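# Bend rod into upright arch seated in board sockets

## Task

Curve the rod into an arch that stands upright, with each of its two ends seated in a different socket on the board.

## Robot and tools

Robot: two arms, left_arm and right_arm, each with a parallel two-finger gripper. Calibrated bases in the scene frame: left_arm at (-0.028, +0.243, 0) m, yawed very slightly (quat_wxyz +1.000, 0, 0, +0.006); right_arm at (+0.034, -0.297, 0) m, unrotated. A two-camera stand sits behind the arms. Loose objects may now and then get a small shove from outside.

Frames. The scene frame has its origin at table-top height, halfway between the nominal bases; +x points out over the table, +y toward the left arm, +z up. Arm names do not match image sides. Reported hand positions, orientations and Hand targets use the scene frame. Motion offsets are instead expressed along each arm's current Hand target axes. On the gripper, +z runs along the fingers and y is the direction they open and close. end_effector_position marks the spot between the pads, roughly 1 cm short of the tips. Printed poses may be off by a few cm, more when stretched out.

execute_actions(actions, cameras). actions is a list of actions; each action is a list of up to 15 rows, one row per 1/30 s step, and a short action repeats its final row until 15 steps pass (0.5 s). Every row is one flat list of 14 numbers in [-1, 1] covering both arms: left_arm dx, dy, dz, rx, ry, rz, opening, then right_arm the same seven. dx..rz are offsets (not poses) from that arm's Hand target as it stood when the action began; all rows of one action measure from that same start, while a fresh action or call starts from the updated Hand target, so sending the same offset again moves further. Scale: 1.0 equals 0.6 m for dx, dy, dz and 180 degrees for the rotation vector rx, ry, rz. opening is absolute: +1 fully open (0.093 m), -1 closed. All-zero pose numbers re-command the current Hand target; always send the intended opening, since 0 is a real command (half open). cameras: list of names, ["all"], or []; an unknown name invalidates the call. An empty actions list returns images and the scene number.

move(target, speed, blend, opening_speed, grip_force, blocking, cameras). target is one 14-number row as above, or up to 15 such rows forming a path; every row is an offset from the Hand targets at the start of the move, not from the previous row. The gripper travels in straight lines without avoiding obstacles or the other arm. speed: m/s, 0.002 to 2.9, default 0.25 (turns up to twice that in rad/s); one value or one per target. blend: metres of corner rounding per target, 0 means stop at it. opening_speed: rate on the -1..+1 scale per second, at least 0.2. grip_force: newtons per pad, 10 to 50 (50 is full, the start value), one value or one per arm; it persists, and low values close slowly. blocking=false returns after about 0.5 s while motion continues. The result adds a move: line giving the ending (done, off_target, moving, held, fault) and limits (paced = pose clipped, held = steps withheld). Done means at rest within 10 mm and 2 degrees; it says nothing about contact.

wait(seconds 0 to 10) lets time pass holding commands. stop brakes a running move. zoom_image(camera, region [x0, y0, x1, y1] in pixels, at most 504 by 504) enlarges part of the newest image from cam_head_left, cam_head_right, cam_low, cam_left_wrist or cam_right_wrist. read_manual gives licence text only. finished_scene(scene, integer 1 to 3) ends the current scene for good; after ending scene 1 make no further call in that reply.

Results: per arm end_effector_position (m), end_effector_quat_wxyz, Hand target (the base for next offsets), Tool commands, grip_measured (+1 open, -1 closed), Joint positions (last entry is finger opening in m), Joint velocities (may be omitted when all are noise), Joint torques (wrap at ±28 N m for joints 1-3), and for action calls some per-step hand positions. Cameras: cam_head_left, cam_head_right, cam_high, cam_low, cam_left_wrist, cam_right_wrist, all 672x504.

Behaviour: orientation commands are clipped to 40 degrees from the measured one per step. Friction and gravity leave the gripper short or sagging, especially at long reach; check pose after each move and correct tilt, sending the leftover distance as an offset. Tiny moves may fail or go sideways. Pads meet near grip_measured -0.94; an object of width w mm sits near -0.94 + 0.0208*w. Grip firmly by sending about 0.24 below that value; release by sending well above it.

Avoid: anything leaving the table or being left off it, dropping or releasing moving parts, fast impacts with fixed or heavy items, hard pushes, arms or grippers touching each other, one gripper closing on the other's fingers, strain on a wrist camera cable, paths passing near an arm's own base, and prolonged pushing or stretched holds that heat motors (MOTOR HOT at 75 °C, fold fault at 90 °C). A blocked arm keeps pushing until you command its target back past the gripper.

Each tool is called after "Call:" as a command line: name --argument value for each argument, lists and objects as JSON in quotes; but a table of rows of numbers goes row by row, as --pt "numbers of a row", without its own name.

## Session

Call:
execute_actions --actions '[]'

Scene clock: 0.00 s.
left_arm: end_effector_position=(+0.3139, +0.2734, +0.1030) grip_measured=+1.000 end_effector_quat_wxyz=(+0.556, -0.041, +0.827, +0.068) | right_arm: end_effector_position=(+0.4776, -0.2022, +0.1025) grip_measured=+1.000 end_effector_quat_wxyz=(+0.518, -0.038, +0.830, +0.206)
Joint positions: left_arm=[0.009 1.233 0.259 0.588 -0.138 0.016 0.093] | right_arm=[0.104 1.712 0.683 0.622 -0.296 0.208 0.093]
Joint velocities: within noise
Joint torques (N m): no reading
Heat: left arm: 29 °C; right arm: 29 °C.
Hand target: left_arm +0.3174, +0.2735, +0.1111; +0.566, -0.041, +0.820, +0.067 | right_arm +0.4785, -0.2022, +0.1057; +0.519, -0.038, +0.829, +0.206
Tool commands: left_gripper/opening=+1.0 right_gripper/opening=+1.0

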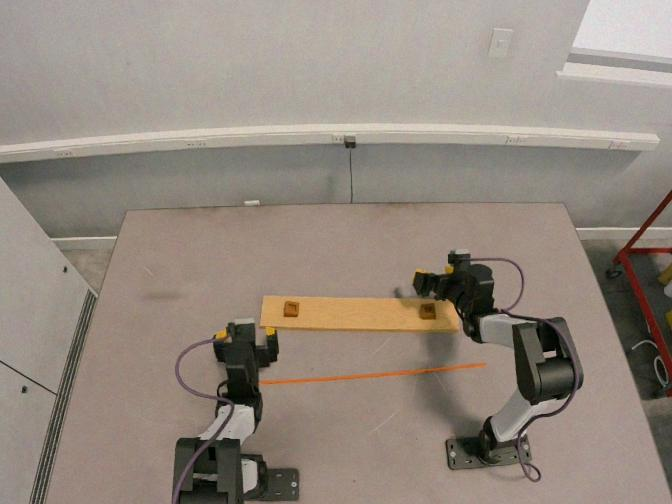

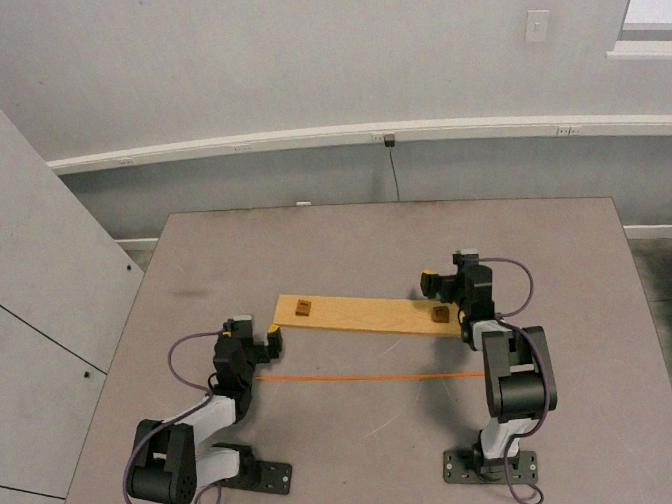

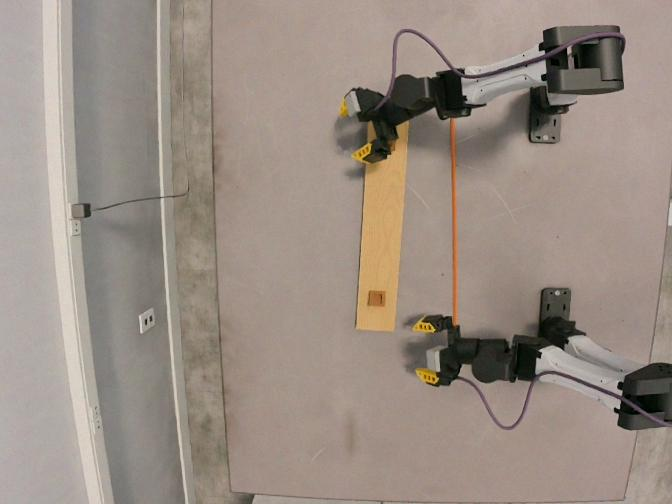

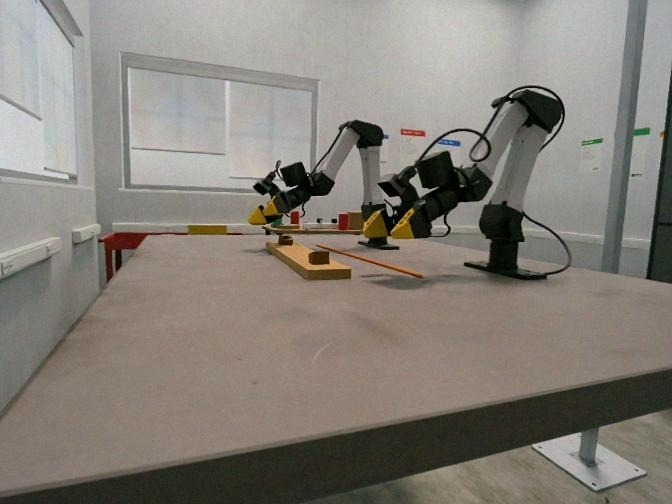

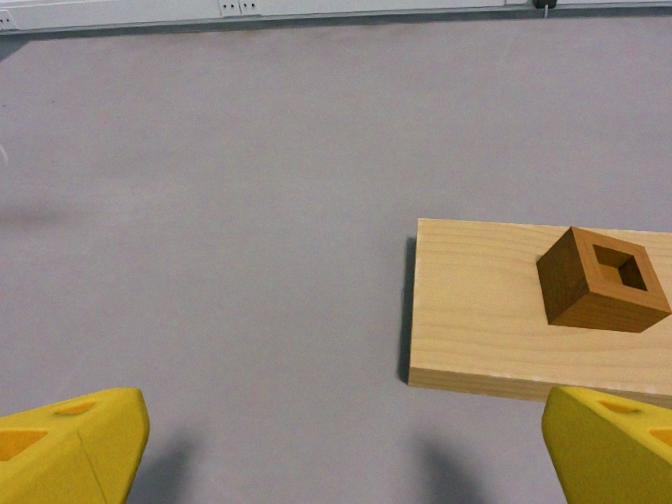

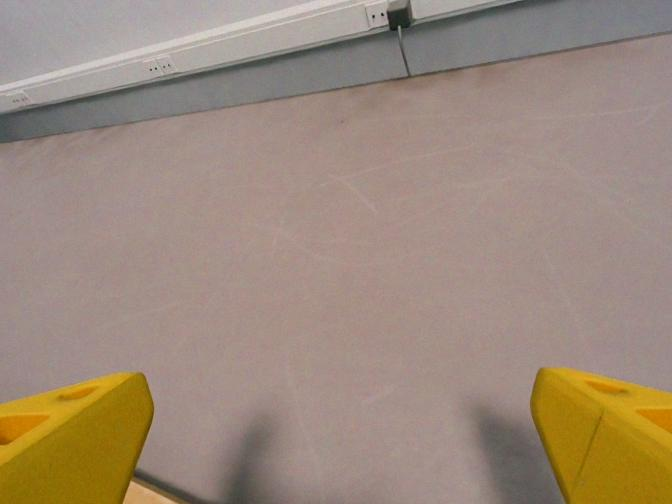

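Call:
move --target '[-0.234,0,-0.09,0,0,0,1,-0.103,0.144,-0.307,0,0,0,1]' --cameras '["all"]'

Scene clock: 28.23 s.
left_arm: end_effector_position=(+0.3153, +0.2638, +0.2440) grip_measured=+1.000 end_effector_quat_wxyz=(+0.549, -0.035, +0.832, +0.066) | right_arm: end_effector_position=(+0.3264, -0.2025, +0.2514) grip_measured=+1.000 end_effector_quat_wxyz=(+0.523, -0.044, +0.826, +0.208)
Joint positions: left_arm=[-0.035 0.968 0.757 -0.193 -0.17 0.005 0.093] | right_arm=[0.194 0.794 0.71 -0.302 -0.223 0.237 0.093]
Joint torques (N m): left_arm=[-0.58 -3.97 10.7 1.94 -0.11 -0.22] | right_arm=[0.61 -0.1 10.86 1.84 0.19 -0.03]
Heat: left arm: 34 °C; right arm: 36 °C.
Hand target: left_arm +0.3175, +0.2637, +0.2611; +0.566, -0.041, +0.821, +0.067 | right_arm +0.3273, -0.2027, +0.2552; +0.519, -0.038, +0.828, +0.206
Off the commanded pose: left_arm 0.017 m, 2 deg | right_arm 0.004 m, 1 deg.
move: off_target (left_arm)

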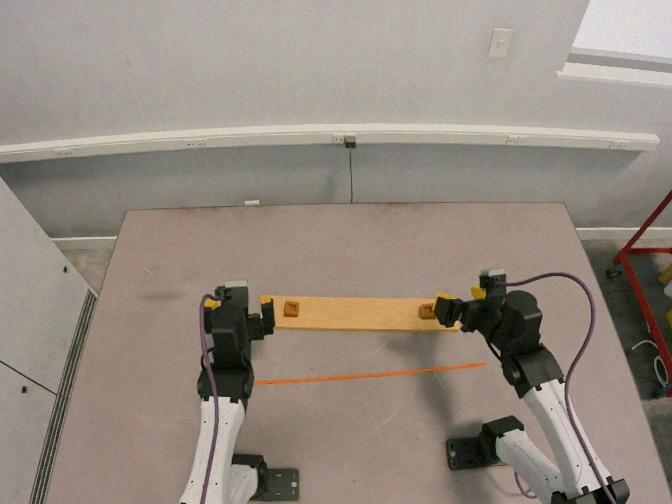

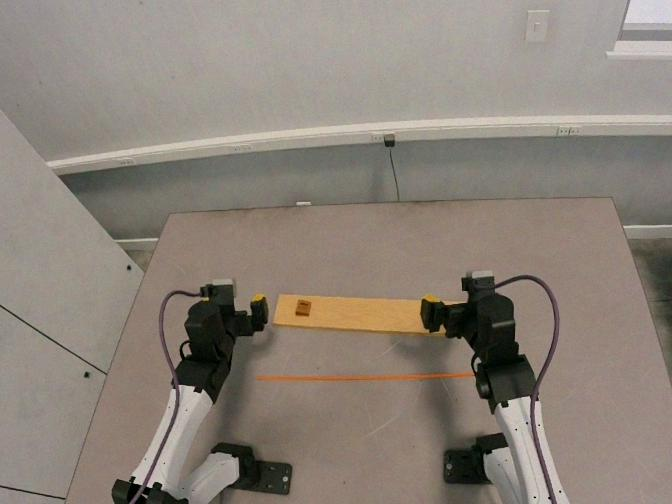

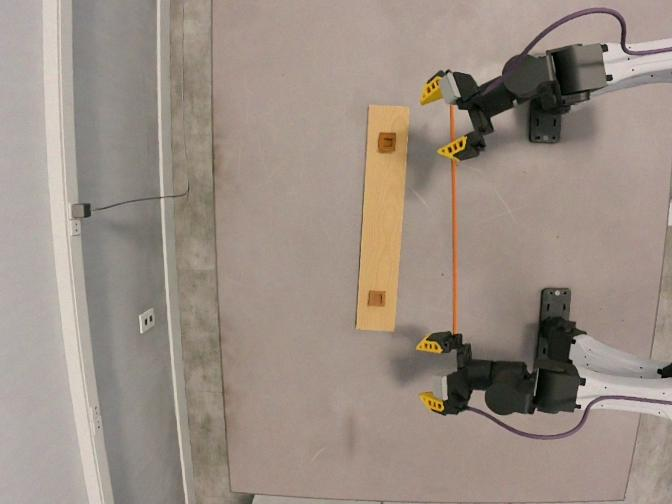

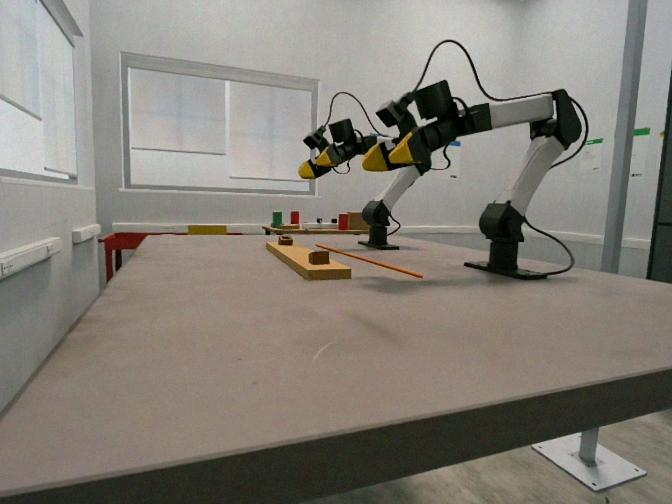

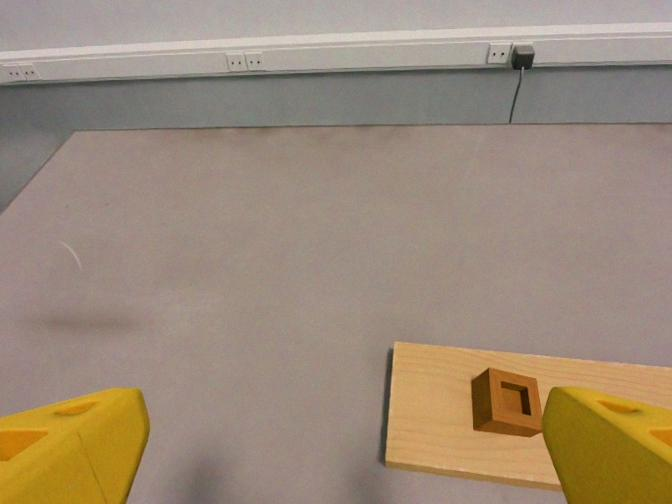

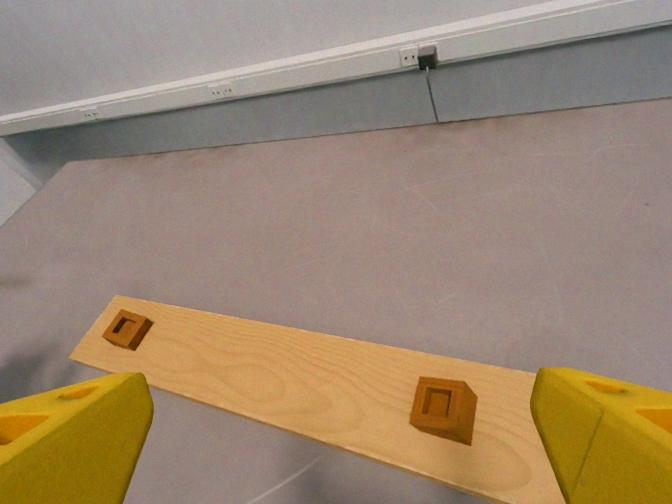

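Call:
zoom_image --camera "cam_high" --region '[340, 90, 480, 350]'

Call:
zoom_image --camera "cam_head_left" --region '[240, 270, 500, 410]'

Call:
zoom_image --camera "cam_low" --region '[250, 220, 430, 290]'

Call:
zoom_image --camera "cam_right_wrist" --region '[60, 270, 540, 504]'

Scaled by 1.938 from the camera's 672x504 image, which has a finer 960x720 frame.

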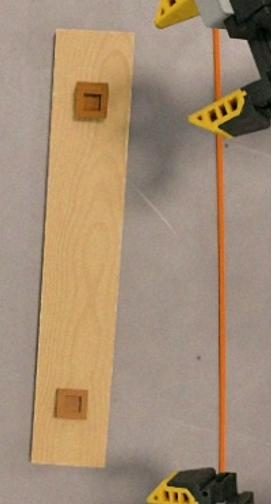

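Scaled by 1.938 from the camera's 672x504 image, which has a finer 960x720 frame.

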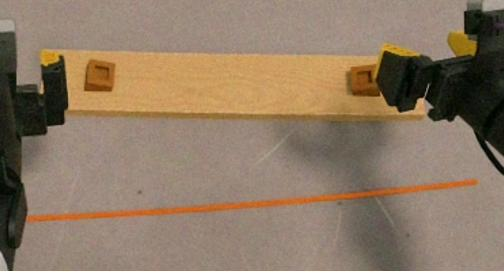

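Scaled by 2.800 from the camera's 672x504 image, which has a finer 960x720 frame.

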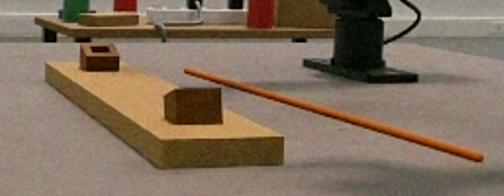

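Scaled by 1.050 from the camera's 672x504 image, which has a finer 960x720 frame.

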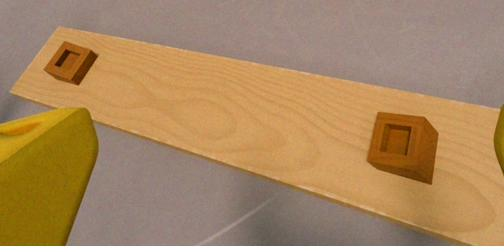

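Call:
zoom_image --camera "cam_left_wrist" --region '[440, 340, 580, 460]'

Call:
zoom_image --camera "cam_right_wrist" --region '[380, 350, 500, 460]'

Call:
zoom_image --camera "cam_low" --region '[300, 240, 360, 285]'

Call:
zoom_image --camera "cam_head_left" --region '[270, 290, 320, 330]'

Call:
zoom_image --camera "cam_high" --region '[360, 120, 410, 160]'

Call:
zoom_image --camera "cam_high" --region '[350, 280, 400, 320]'

Scaled by 3.600 from the camera's 672x504 image, which has a finer 960x720 frame.

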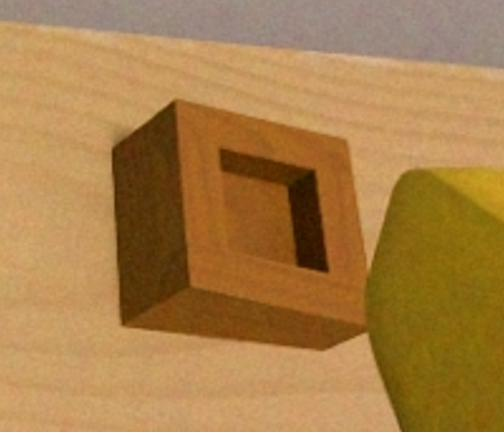

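Scaled by 4.200 from the camera's 672x504 image, which has a finer 960x720 frame.

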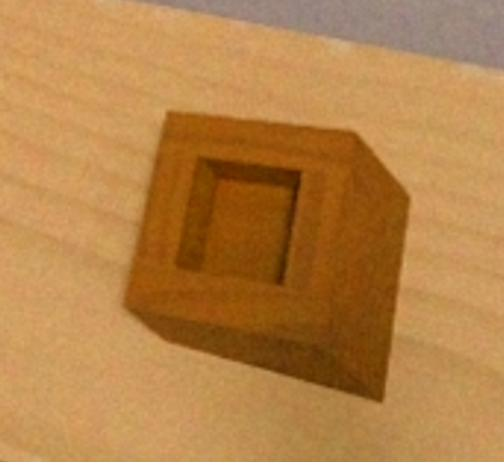

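Scaled by 8.400 from the camera's 672x504 image, which has a finer 960x720 frame.

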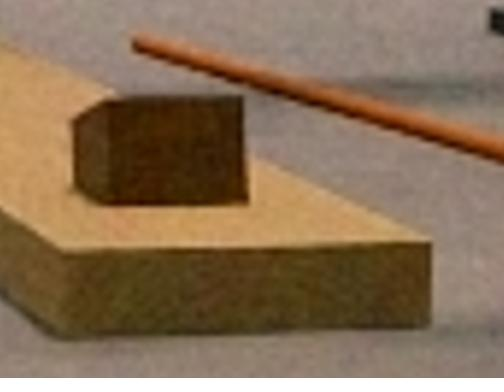

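Scaled by 10.080 from the camera's 672x504 image, which has a finer 960x720 frame.

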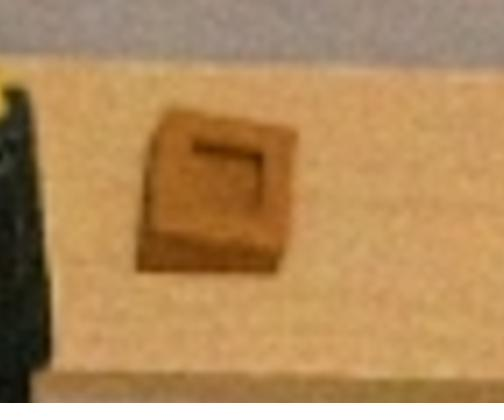

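Scaled by 10.080 from the camera's 672x504 image, which has a finer 960x720 frame.

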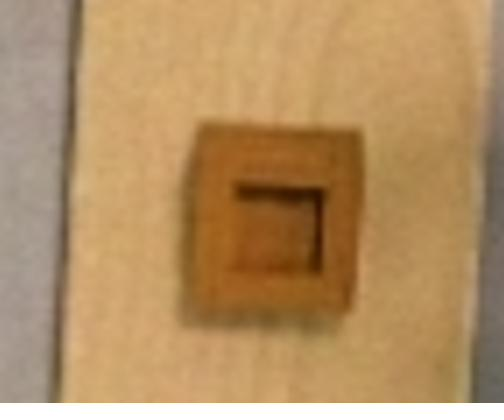

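Scaled by 10.080 from the camera's 672x504 image, which has a finer 960x720 frame.

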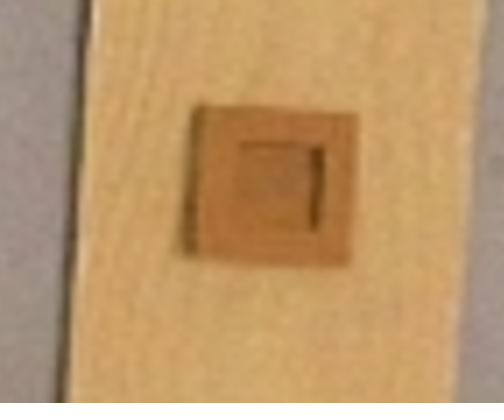

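Call:
move --target '[0.2245,-0.063,-0.081,0.2387,0.3632,0.5416,0.0,0.2188,-0.0647,-0.0945,-0.0738,0.4909,-0.4599,0.0]' --cameras '["all"]' --speed 0.4

Scene clock: 93.00 s.
left_arm: end_effector_position=(+0.2254, +0.2209, +0.1432) grip_measured=+0.002 end_effector_quat_wxyz=(-0.156, +0.686, +0.696, +0.145) | right_arm: end_effector_position=(+0.2346, -0.2357, +0.1530) grip_measured=+0.002 end_effector_quat_wxyz=(+0.121, +0.686, -0.701, +0.153)
Joint positions: left_arm=[-0.357 1.621 1.349 -1.47 -0.396 1.178 0.045] | right_arm=[0.577 1.466 1.247 -1.537 0.348 -0.94 0.045]
Joint torques (N m): left_arm=[-0.46 -7.24 8.66 -0.22 -0.21 -0.02] | right_arm=[0.49 -4.12 5.55 -0.2 0.49 -0.21]
Heat: left arm: 41 °C; right arm: 38 °C.
Hand target: left_arm +0.2301, +0.2199, +0.1498; -0.153, +0.690, +0.691, +0.153 | right_arm +0.2300, -0.2398, +0.1498; +0.154, +0.690, -0.690, +0.153
Off the commanded pose: left_arm 0.008 m, 1 deg | right_arm 0.007 m, 4 deg.
joint sent to its limit (right arm) — joint 4 (wrist pitch), lower limit. The joint targets still meet the commanded pose.
move: off_target (right_arm)

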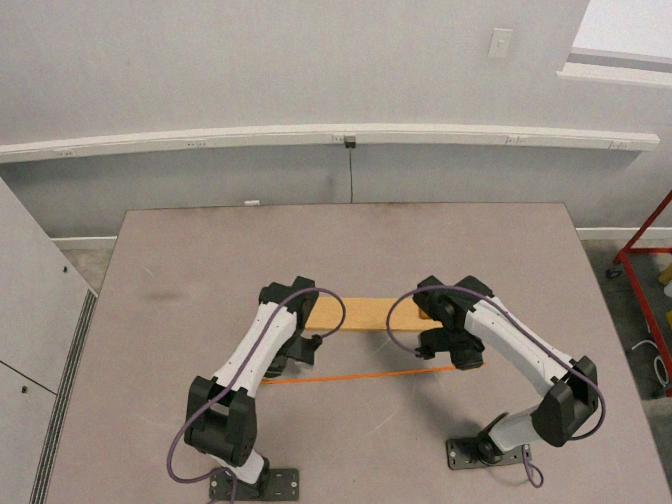

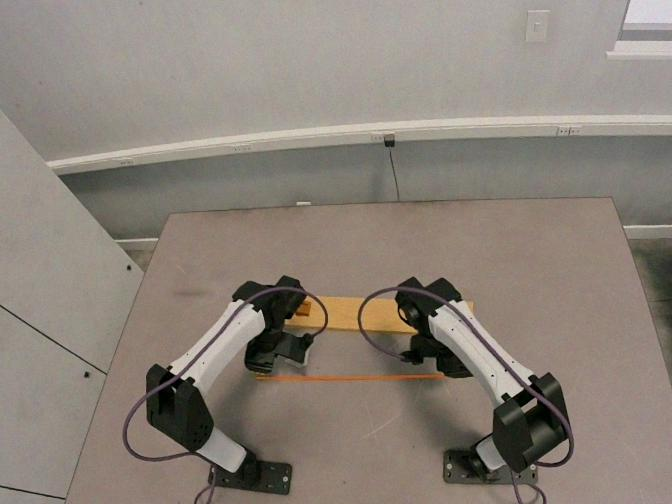

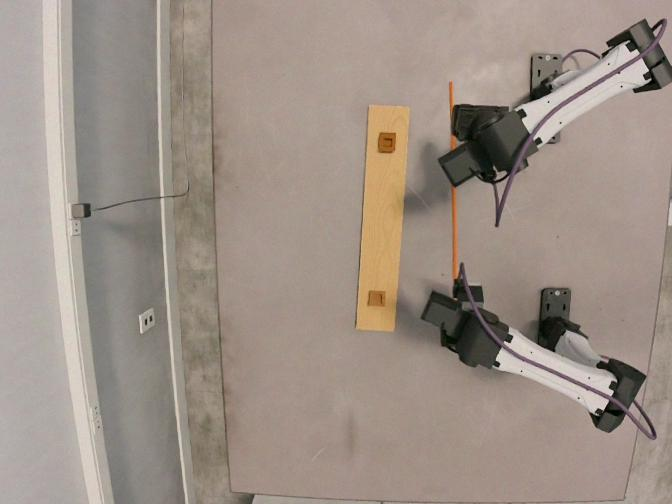

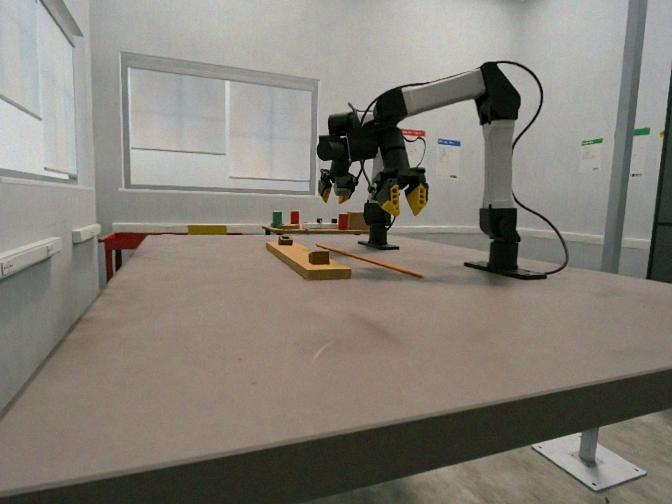

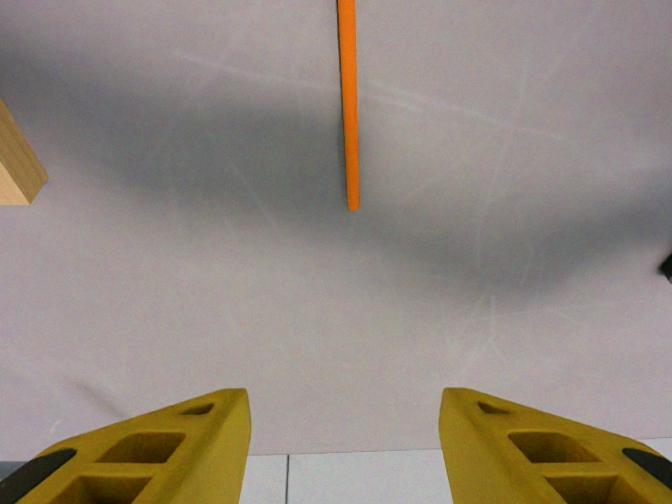

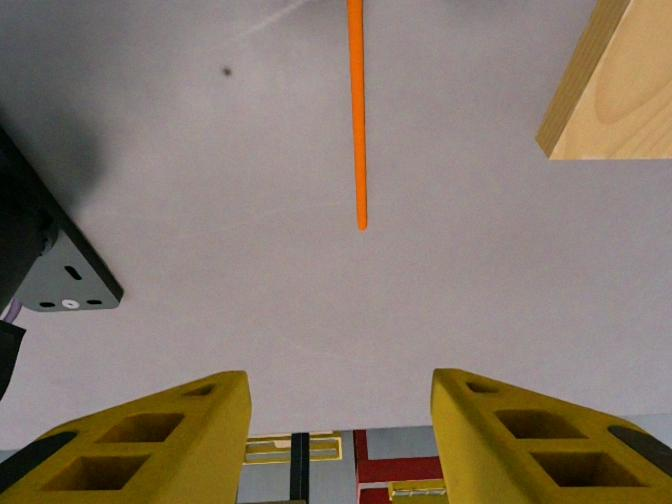

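Call:
move --target '[-0.040,-0.020,0.184,0.0094,0,-0.0201,-0.2,-0.0277,-0.0417,0.1895,0.0094,0,-0.0201,-0.2]' --cameras '["all"]' --speed 0.2

Call:
zoom_image --camera "cam_low" --region '[280, 180, 460, 300]'

Scene clock: 122.70 s.
left_arm: end_effector_position=(+0.2177, +0.2416, +0.0417) grip_measured=-0.198 end_effector_quat_wxyz=(-0.155, +0.665, +0.716, +0.144) | right_arm: end_effector_position=(+0.2543, -0.2697, +0.0449) grip_measured=-0.198 end_effector_quat_wxyz=(+0.142, +0.712, -0.670, +0.155)
Joint positions: left_arm=[-0.287 1.663 0.98 -1.041 -0.4 1.191 0.036] | right_arm=[0.424 1.562 0.889 -1.049 0.397 -1.179 0.036]
Joint torques (N m): left_arm=[0.5 -7.05 4.49 0.1 -0.22 -0.03] | right_arm=[-0.53 -4.68 5.19 0.18 0.49 -0.22]
Heat: left arm: 38 °C; right arm: 36 °C.
Hand target: left_arm +0.2181, +0.2450, +0.0396; -0.159, +0.665, +0.714, +0.148 | right_arm +0.2549, -0.2729, +0.0397; +0.148, +0.714, -0.666, +0.158
Off the commanded pose: left_arm 0.004 m, 1 deg | right_arm 0.006 m, 1 deg.
move: done

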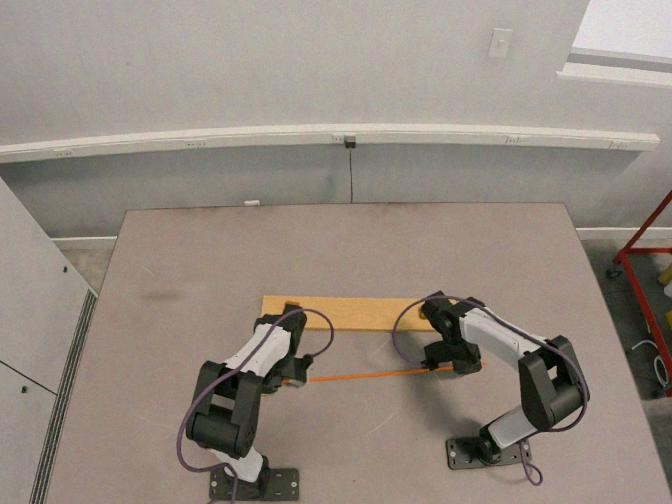

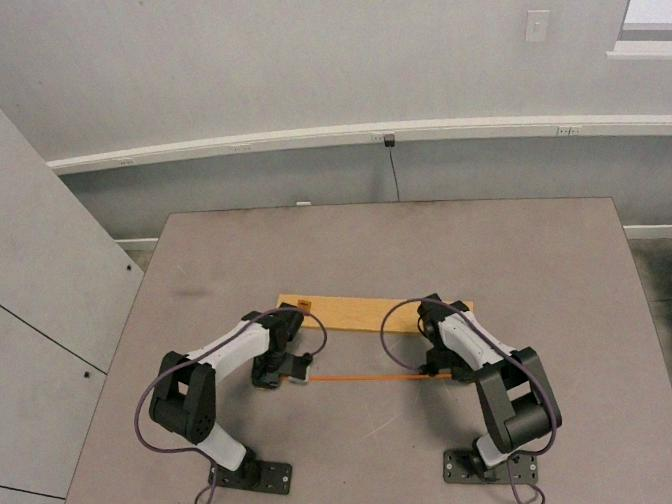

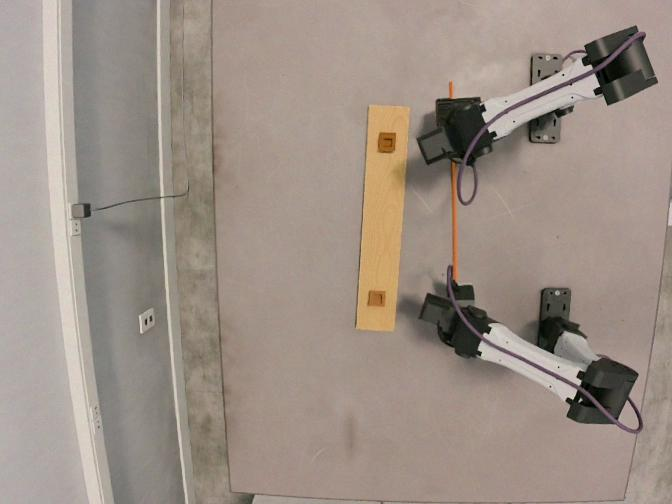

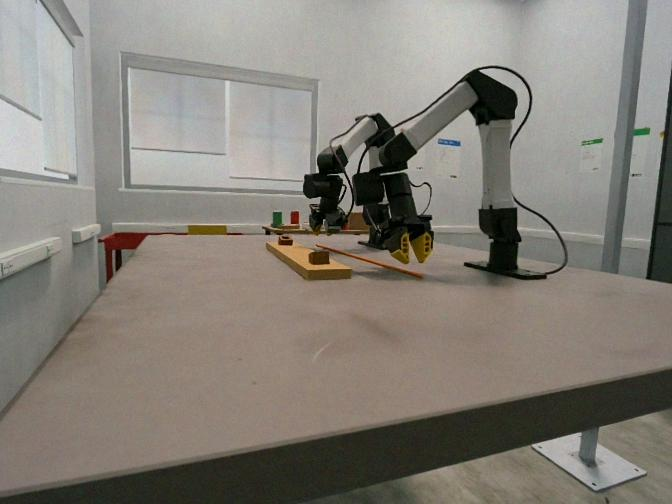

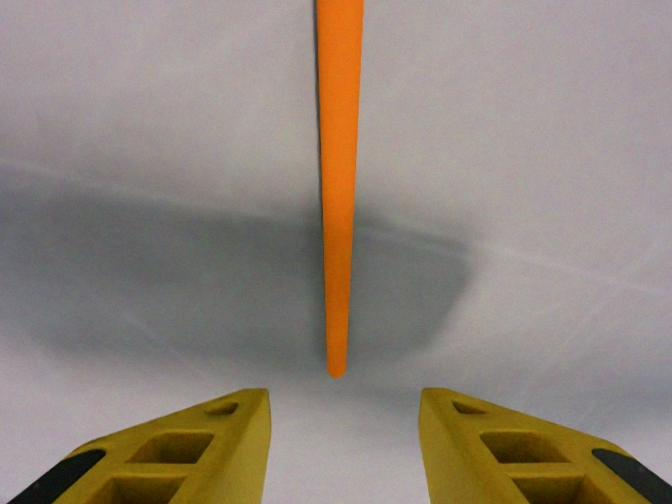

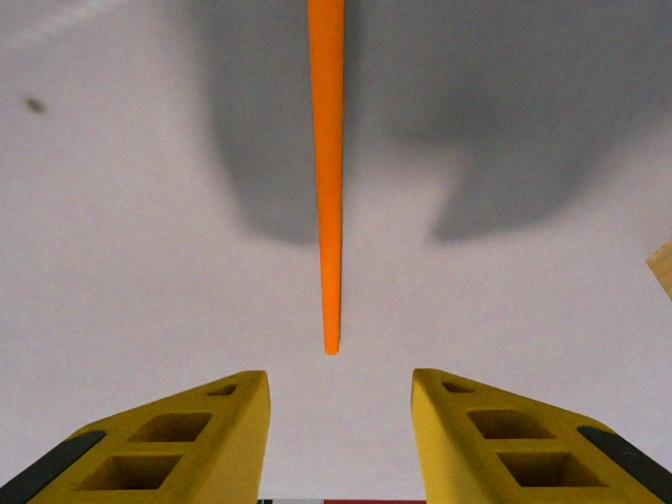

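Scaled by 2.800 from the camera's 672x504 image, which has a finer 960x720 frame.

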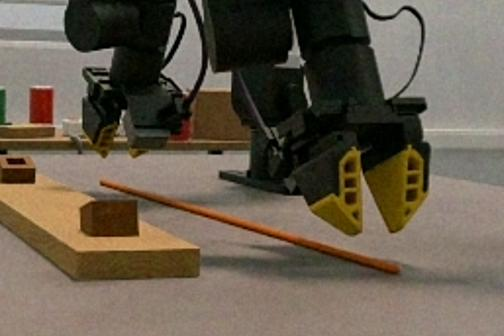

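Call:
move --target '[-0.0165,0.0,0.043,0,0,0,-0.2,-0.018,0.0,0.0462,0,0,0,-0.2]' --cameras '["cam_low","cam_left_wrist","cam_right_wrist"]' --speed 0.06

Call:
zoom_image --camera "cam_low" --region '[280, 180, 460, 300]'

Scene clock: 130.53 s.
left_arm: end_effector_position=(+0.2149, +0.2439, +0.0174) grip_measured=-0.198 end_effector_quat_wxyz=(-0.160, +0.666, +0.714, +0.142) | right_arm: end_effector_position=(+0.2544, -0.2714, +0.0146) grip_measured=-0.198 end_effector_quat_wxyz=(+0.143, +0.713, -0.669, +0.155)
Joint positions: left_arm=[-0.282 1.708 0.919 -0.945 -0.402 1.198 0.036] | right_arm=[0.418 1.623 0.814 -0.913 0.398 -1.188 0.036]
Joint torques (N m): left_arm=[0.64 -6.53 3.64 0.26 -0.22 -0.03] | right_arm=[-0.62 -4.96 5 0.23 0.49 -0.2]
Heat: left arm: 37 °C; right arm: 36 °C.
Hand target: left_arm +0.2179, +0.2469, +0.0121; -0.159, +0.665, +0.714, +0.148 | right_arm +0.2550, -0.2749, +0.0100; +0.148, +0.714, -0.666, +0.158
Off the commanded pose: left_arm 0.007 m, 1 deg | right_arm 0.006 m, 1 deg.
move: done
Images, in order (width x height): cam_low 672x504, cam_left_wrist 672x504, cam_right_wrist 672x504.

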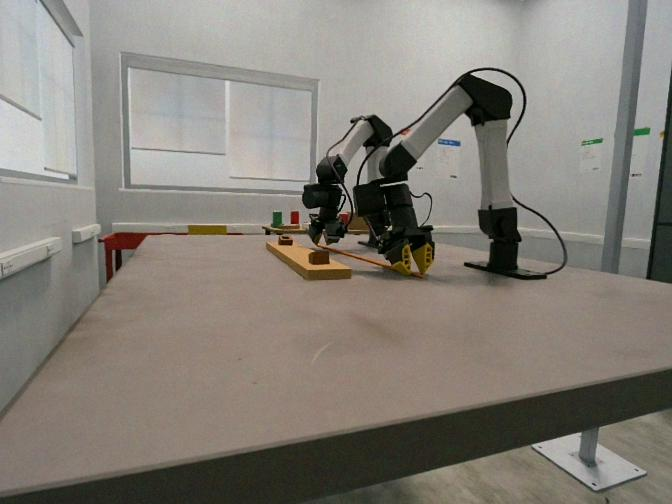

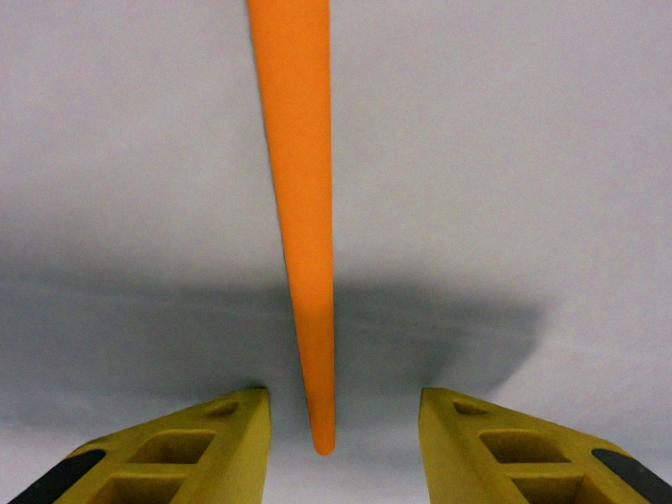

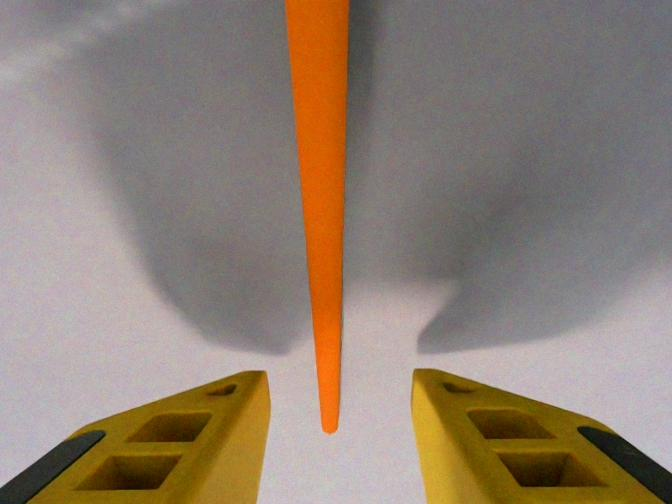

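Scaled by 2.800 from the camera's 672x504 image, which has a finer 960x720 frame.

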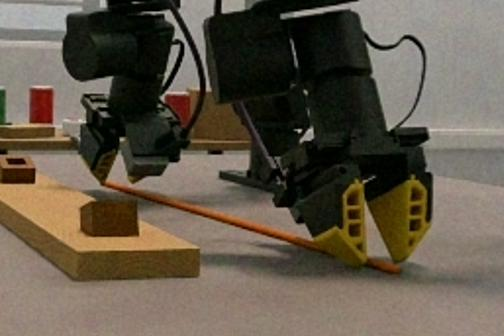

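Call:
move --target '[-0.005,0.004,0.0106,0,0,0,-0.2,-0.003,0.0,0.006,0,0,0,-0.2]' --cameras '["cam_low"]' --speed 0.04

Call:
zoom_image --camera "cam_low" --region '[380, 220, 460, 290]'

Call:
zoom_image --camera "cam_low" --region '[295, 205, 365, 265]'

Scene clock: 139.87 s.
left_arm: end_effector_position=(+0.2150, +0.2440, +0.0171) grip_measured=-0.199 end_effector_quat_wxyz=(-0.161, +0.667, +0.714, +0.142) | right_arm: end_effector_position=(+0.2548, -0.2712, +0.0108) grip_measured=-0.198 end_effector_quat_wxyz=(+0.142, +0.713, -0.669, +0.155)
Joint positions: left_arm=[-0.282 1.71 0.919 -0.944 -0.402 1.199 0.036] | right_arm=[0.418 1.632 0.806 -0.894 0.398 -1.188 0.036]
Joint torques (N m): left_arm=[0.83 -4.56 3.11 0.5 -0.21 -0.03] | right_arm=[-0.62 -4.96 4.92 0.19 0.48 -0.21]
Heat: left arm: 36 °C; right arm: 35 °C.
Hand target: left_arm +0.2203, +0.2471, +0.0050; -0.159, +0.665, +0.714, +0.148 | right_arm +0.2551, -0.2747, +0.0060; +0.148, +0.714, -0.666, +0.158
Off the commanded pose: left_arm 0.014 m, 1 deg | right_arm 0.006 m, 1 deg.
move: off_target (left_arm)
Images, in order (width x height): cam_low 672x504.

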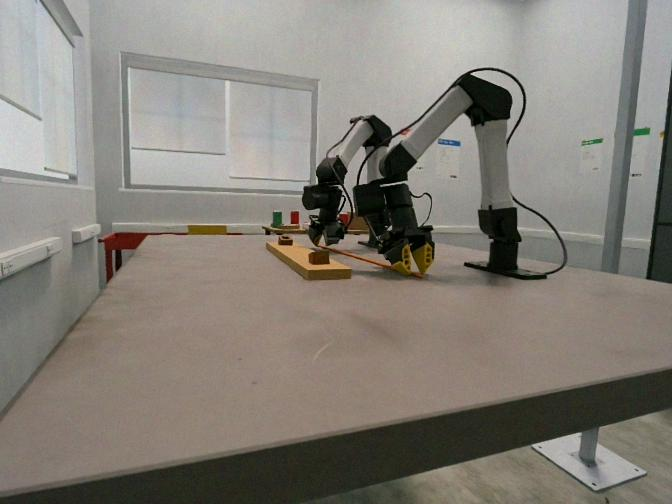

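Scaled by 6.300 from the camera's 672x504 image, which has a finer 960x720 frame.

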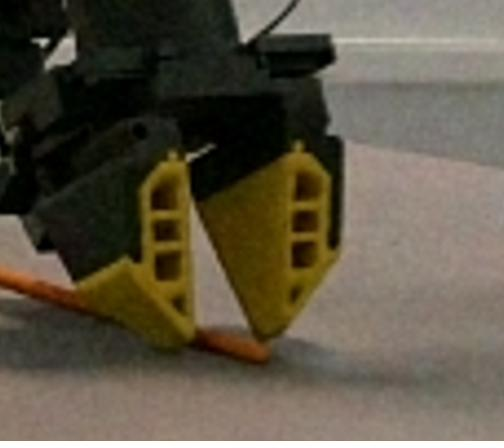

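Scaled by 7.200 from the camera's 672x504 image, which has a finer 960x720 frame.

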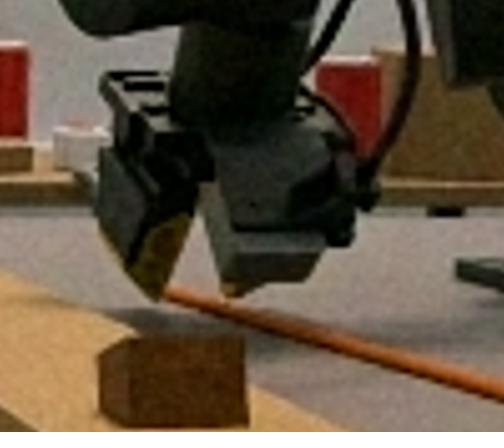

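Call:
move --target '[0.006,0.0,-0.0128,0,0,0,-0.2,0,0.0,0,0,0,0,-0.2]' --speed 0.1

Call:
move --target '[0,0,0,0,0,0,-1,0,0,0,0,0,0,-1]' --opening_speed 0.7 --cameras '["cam_low","cam_left_wrist","cam_right_wrist"]'

Call:
zoom_image --camera "cam_low" --region '[380, 220, 460, 290]'

Scene clock: 148.13 s.
left_arm: end_effector_position=(+0.2149, +0.2441, +0.0171) grip_measured=-0.199 end_effector_quat_wxyz=(-0.161, +0.667, +0.713, +0.142) | right_arm: end_effector_position=(+0.2548, -0.2712, +0.0108) grip_measured=-0.198 end_effector_quat_wxyz=(+0.142, +0.713, -0.669, +0.155)
Joint positions: left_arm=[-0.282 1.71 0.919 -0.944 -0.403 1.201 0.036] | right_arm=[0.418 1.632 0.806 -0.894 0.398 -1.188 0.036]
Joint torques (N m): left_arm=[0.88 -6.24 4.82 0.2 -0.22 -0.03] | right_arm=[-0.62 -4.97 4.92 0.21 0.49 -0.21]
Heat: left arm: 36 °C; right arm: 35 °C.
Hand target: left_arm +0.2203, +0.2471, +0.0135; -0.159, +0.665, +0.714, +0.148 | right_arm +0.2550, -0.2748, +0.0060; +0.148, +0.714, -0.666, +0.158
Off the commanded pose: left_arm 0.007 m, 1 deg | right_arm 0.006 m, 1 deg.
move: done

Scene clock: 149.77 s.
left_arm: end_effector_position=(+0.2218, +0.2457, +0.0173) grip_measured=-0.963 end_effector_quat_wxyz=(-0.153, +0.664, +0.715, +0.155) | right_arm: end_effector_position=(+0.2549, -0.2712, +0.0108) grip_measured=-0.966 end_effector_quat_wxyz=(+0.142, +0.713, -0.669, +0.155)
Joint positions: left_arm=[-0.279 1.71 0.919 -0.916 -0.419 1.202 0] | right_arm=[0.418 1.632 0.806 -0.894 0.398 -1.188 0]
Joint torques (N m): left_arm=[0.62 -6.28 4.86 0 -0.07 -0.04] | right_arm=[-0.62 -4.97 4.93 0.21 0.48 -0.2]
Heat: left arm: 35 °C; right arm: 34 °C.
Hand target: left_arm +0.2203, +0.2470, +0.0134; -0.159, +0.665, +0.714, +0.148 | right_arm +0.2551, -0.2747, +0.0060; +0.148, +0.714, -0.666, +0.159
Off the commanded pose: left_arm 0.004 m, 1 deg | right_arm 0.006 m, 1 deg.
move: done
Images, in order (width x height): cam_low 672x504, cam_left_wrist 672x504, cam_right_wrist 672x504.

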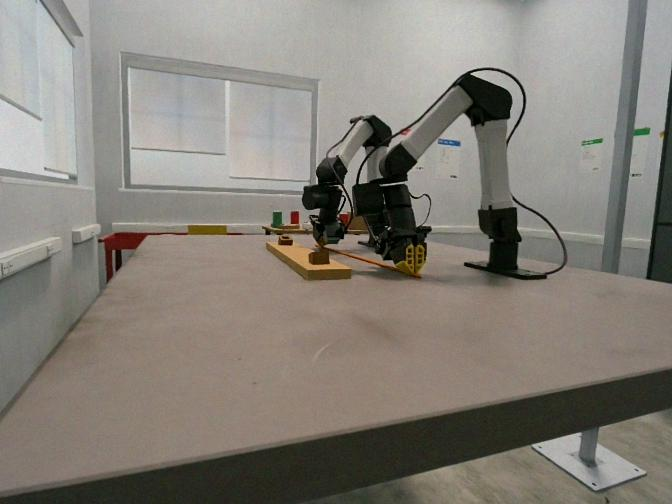

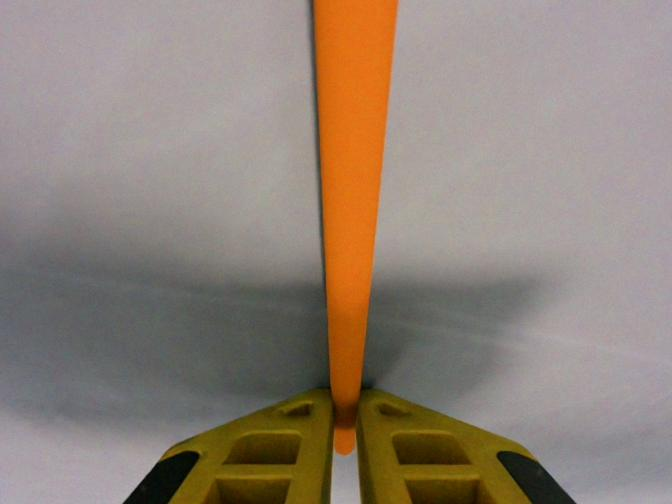

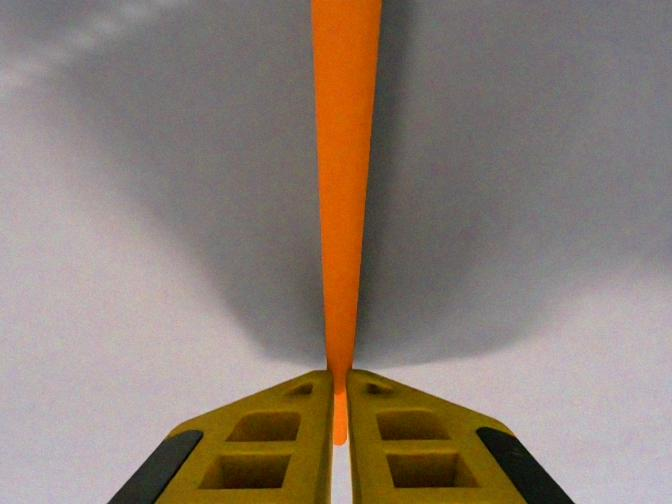

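Scaled by 6.300 from the camera's 672x504 image, which has a finer 960x720 frame.

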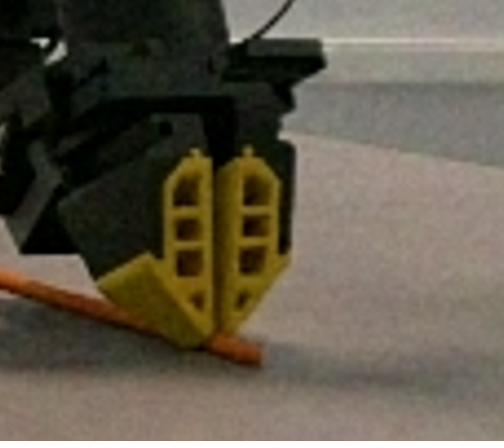

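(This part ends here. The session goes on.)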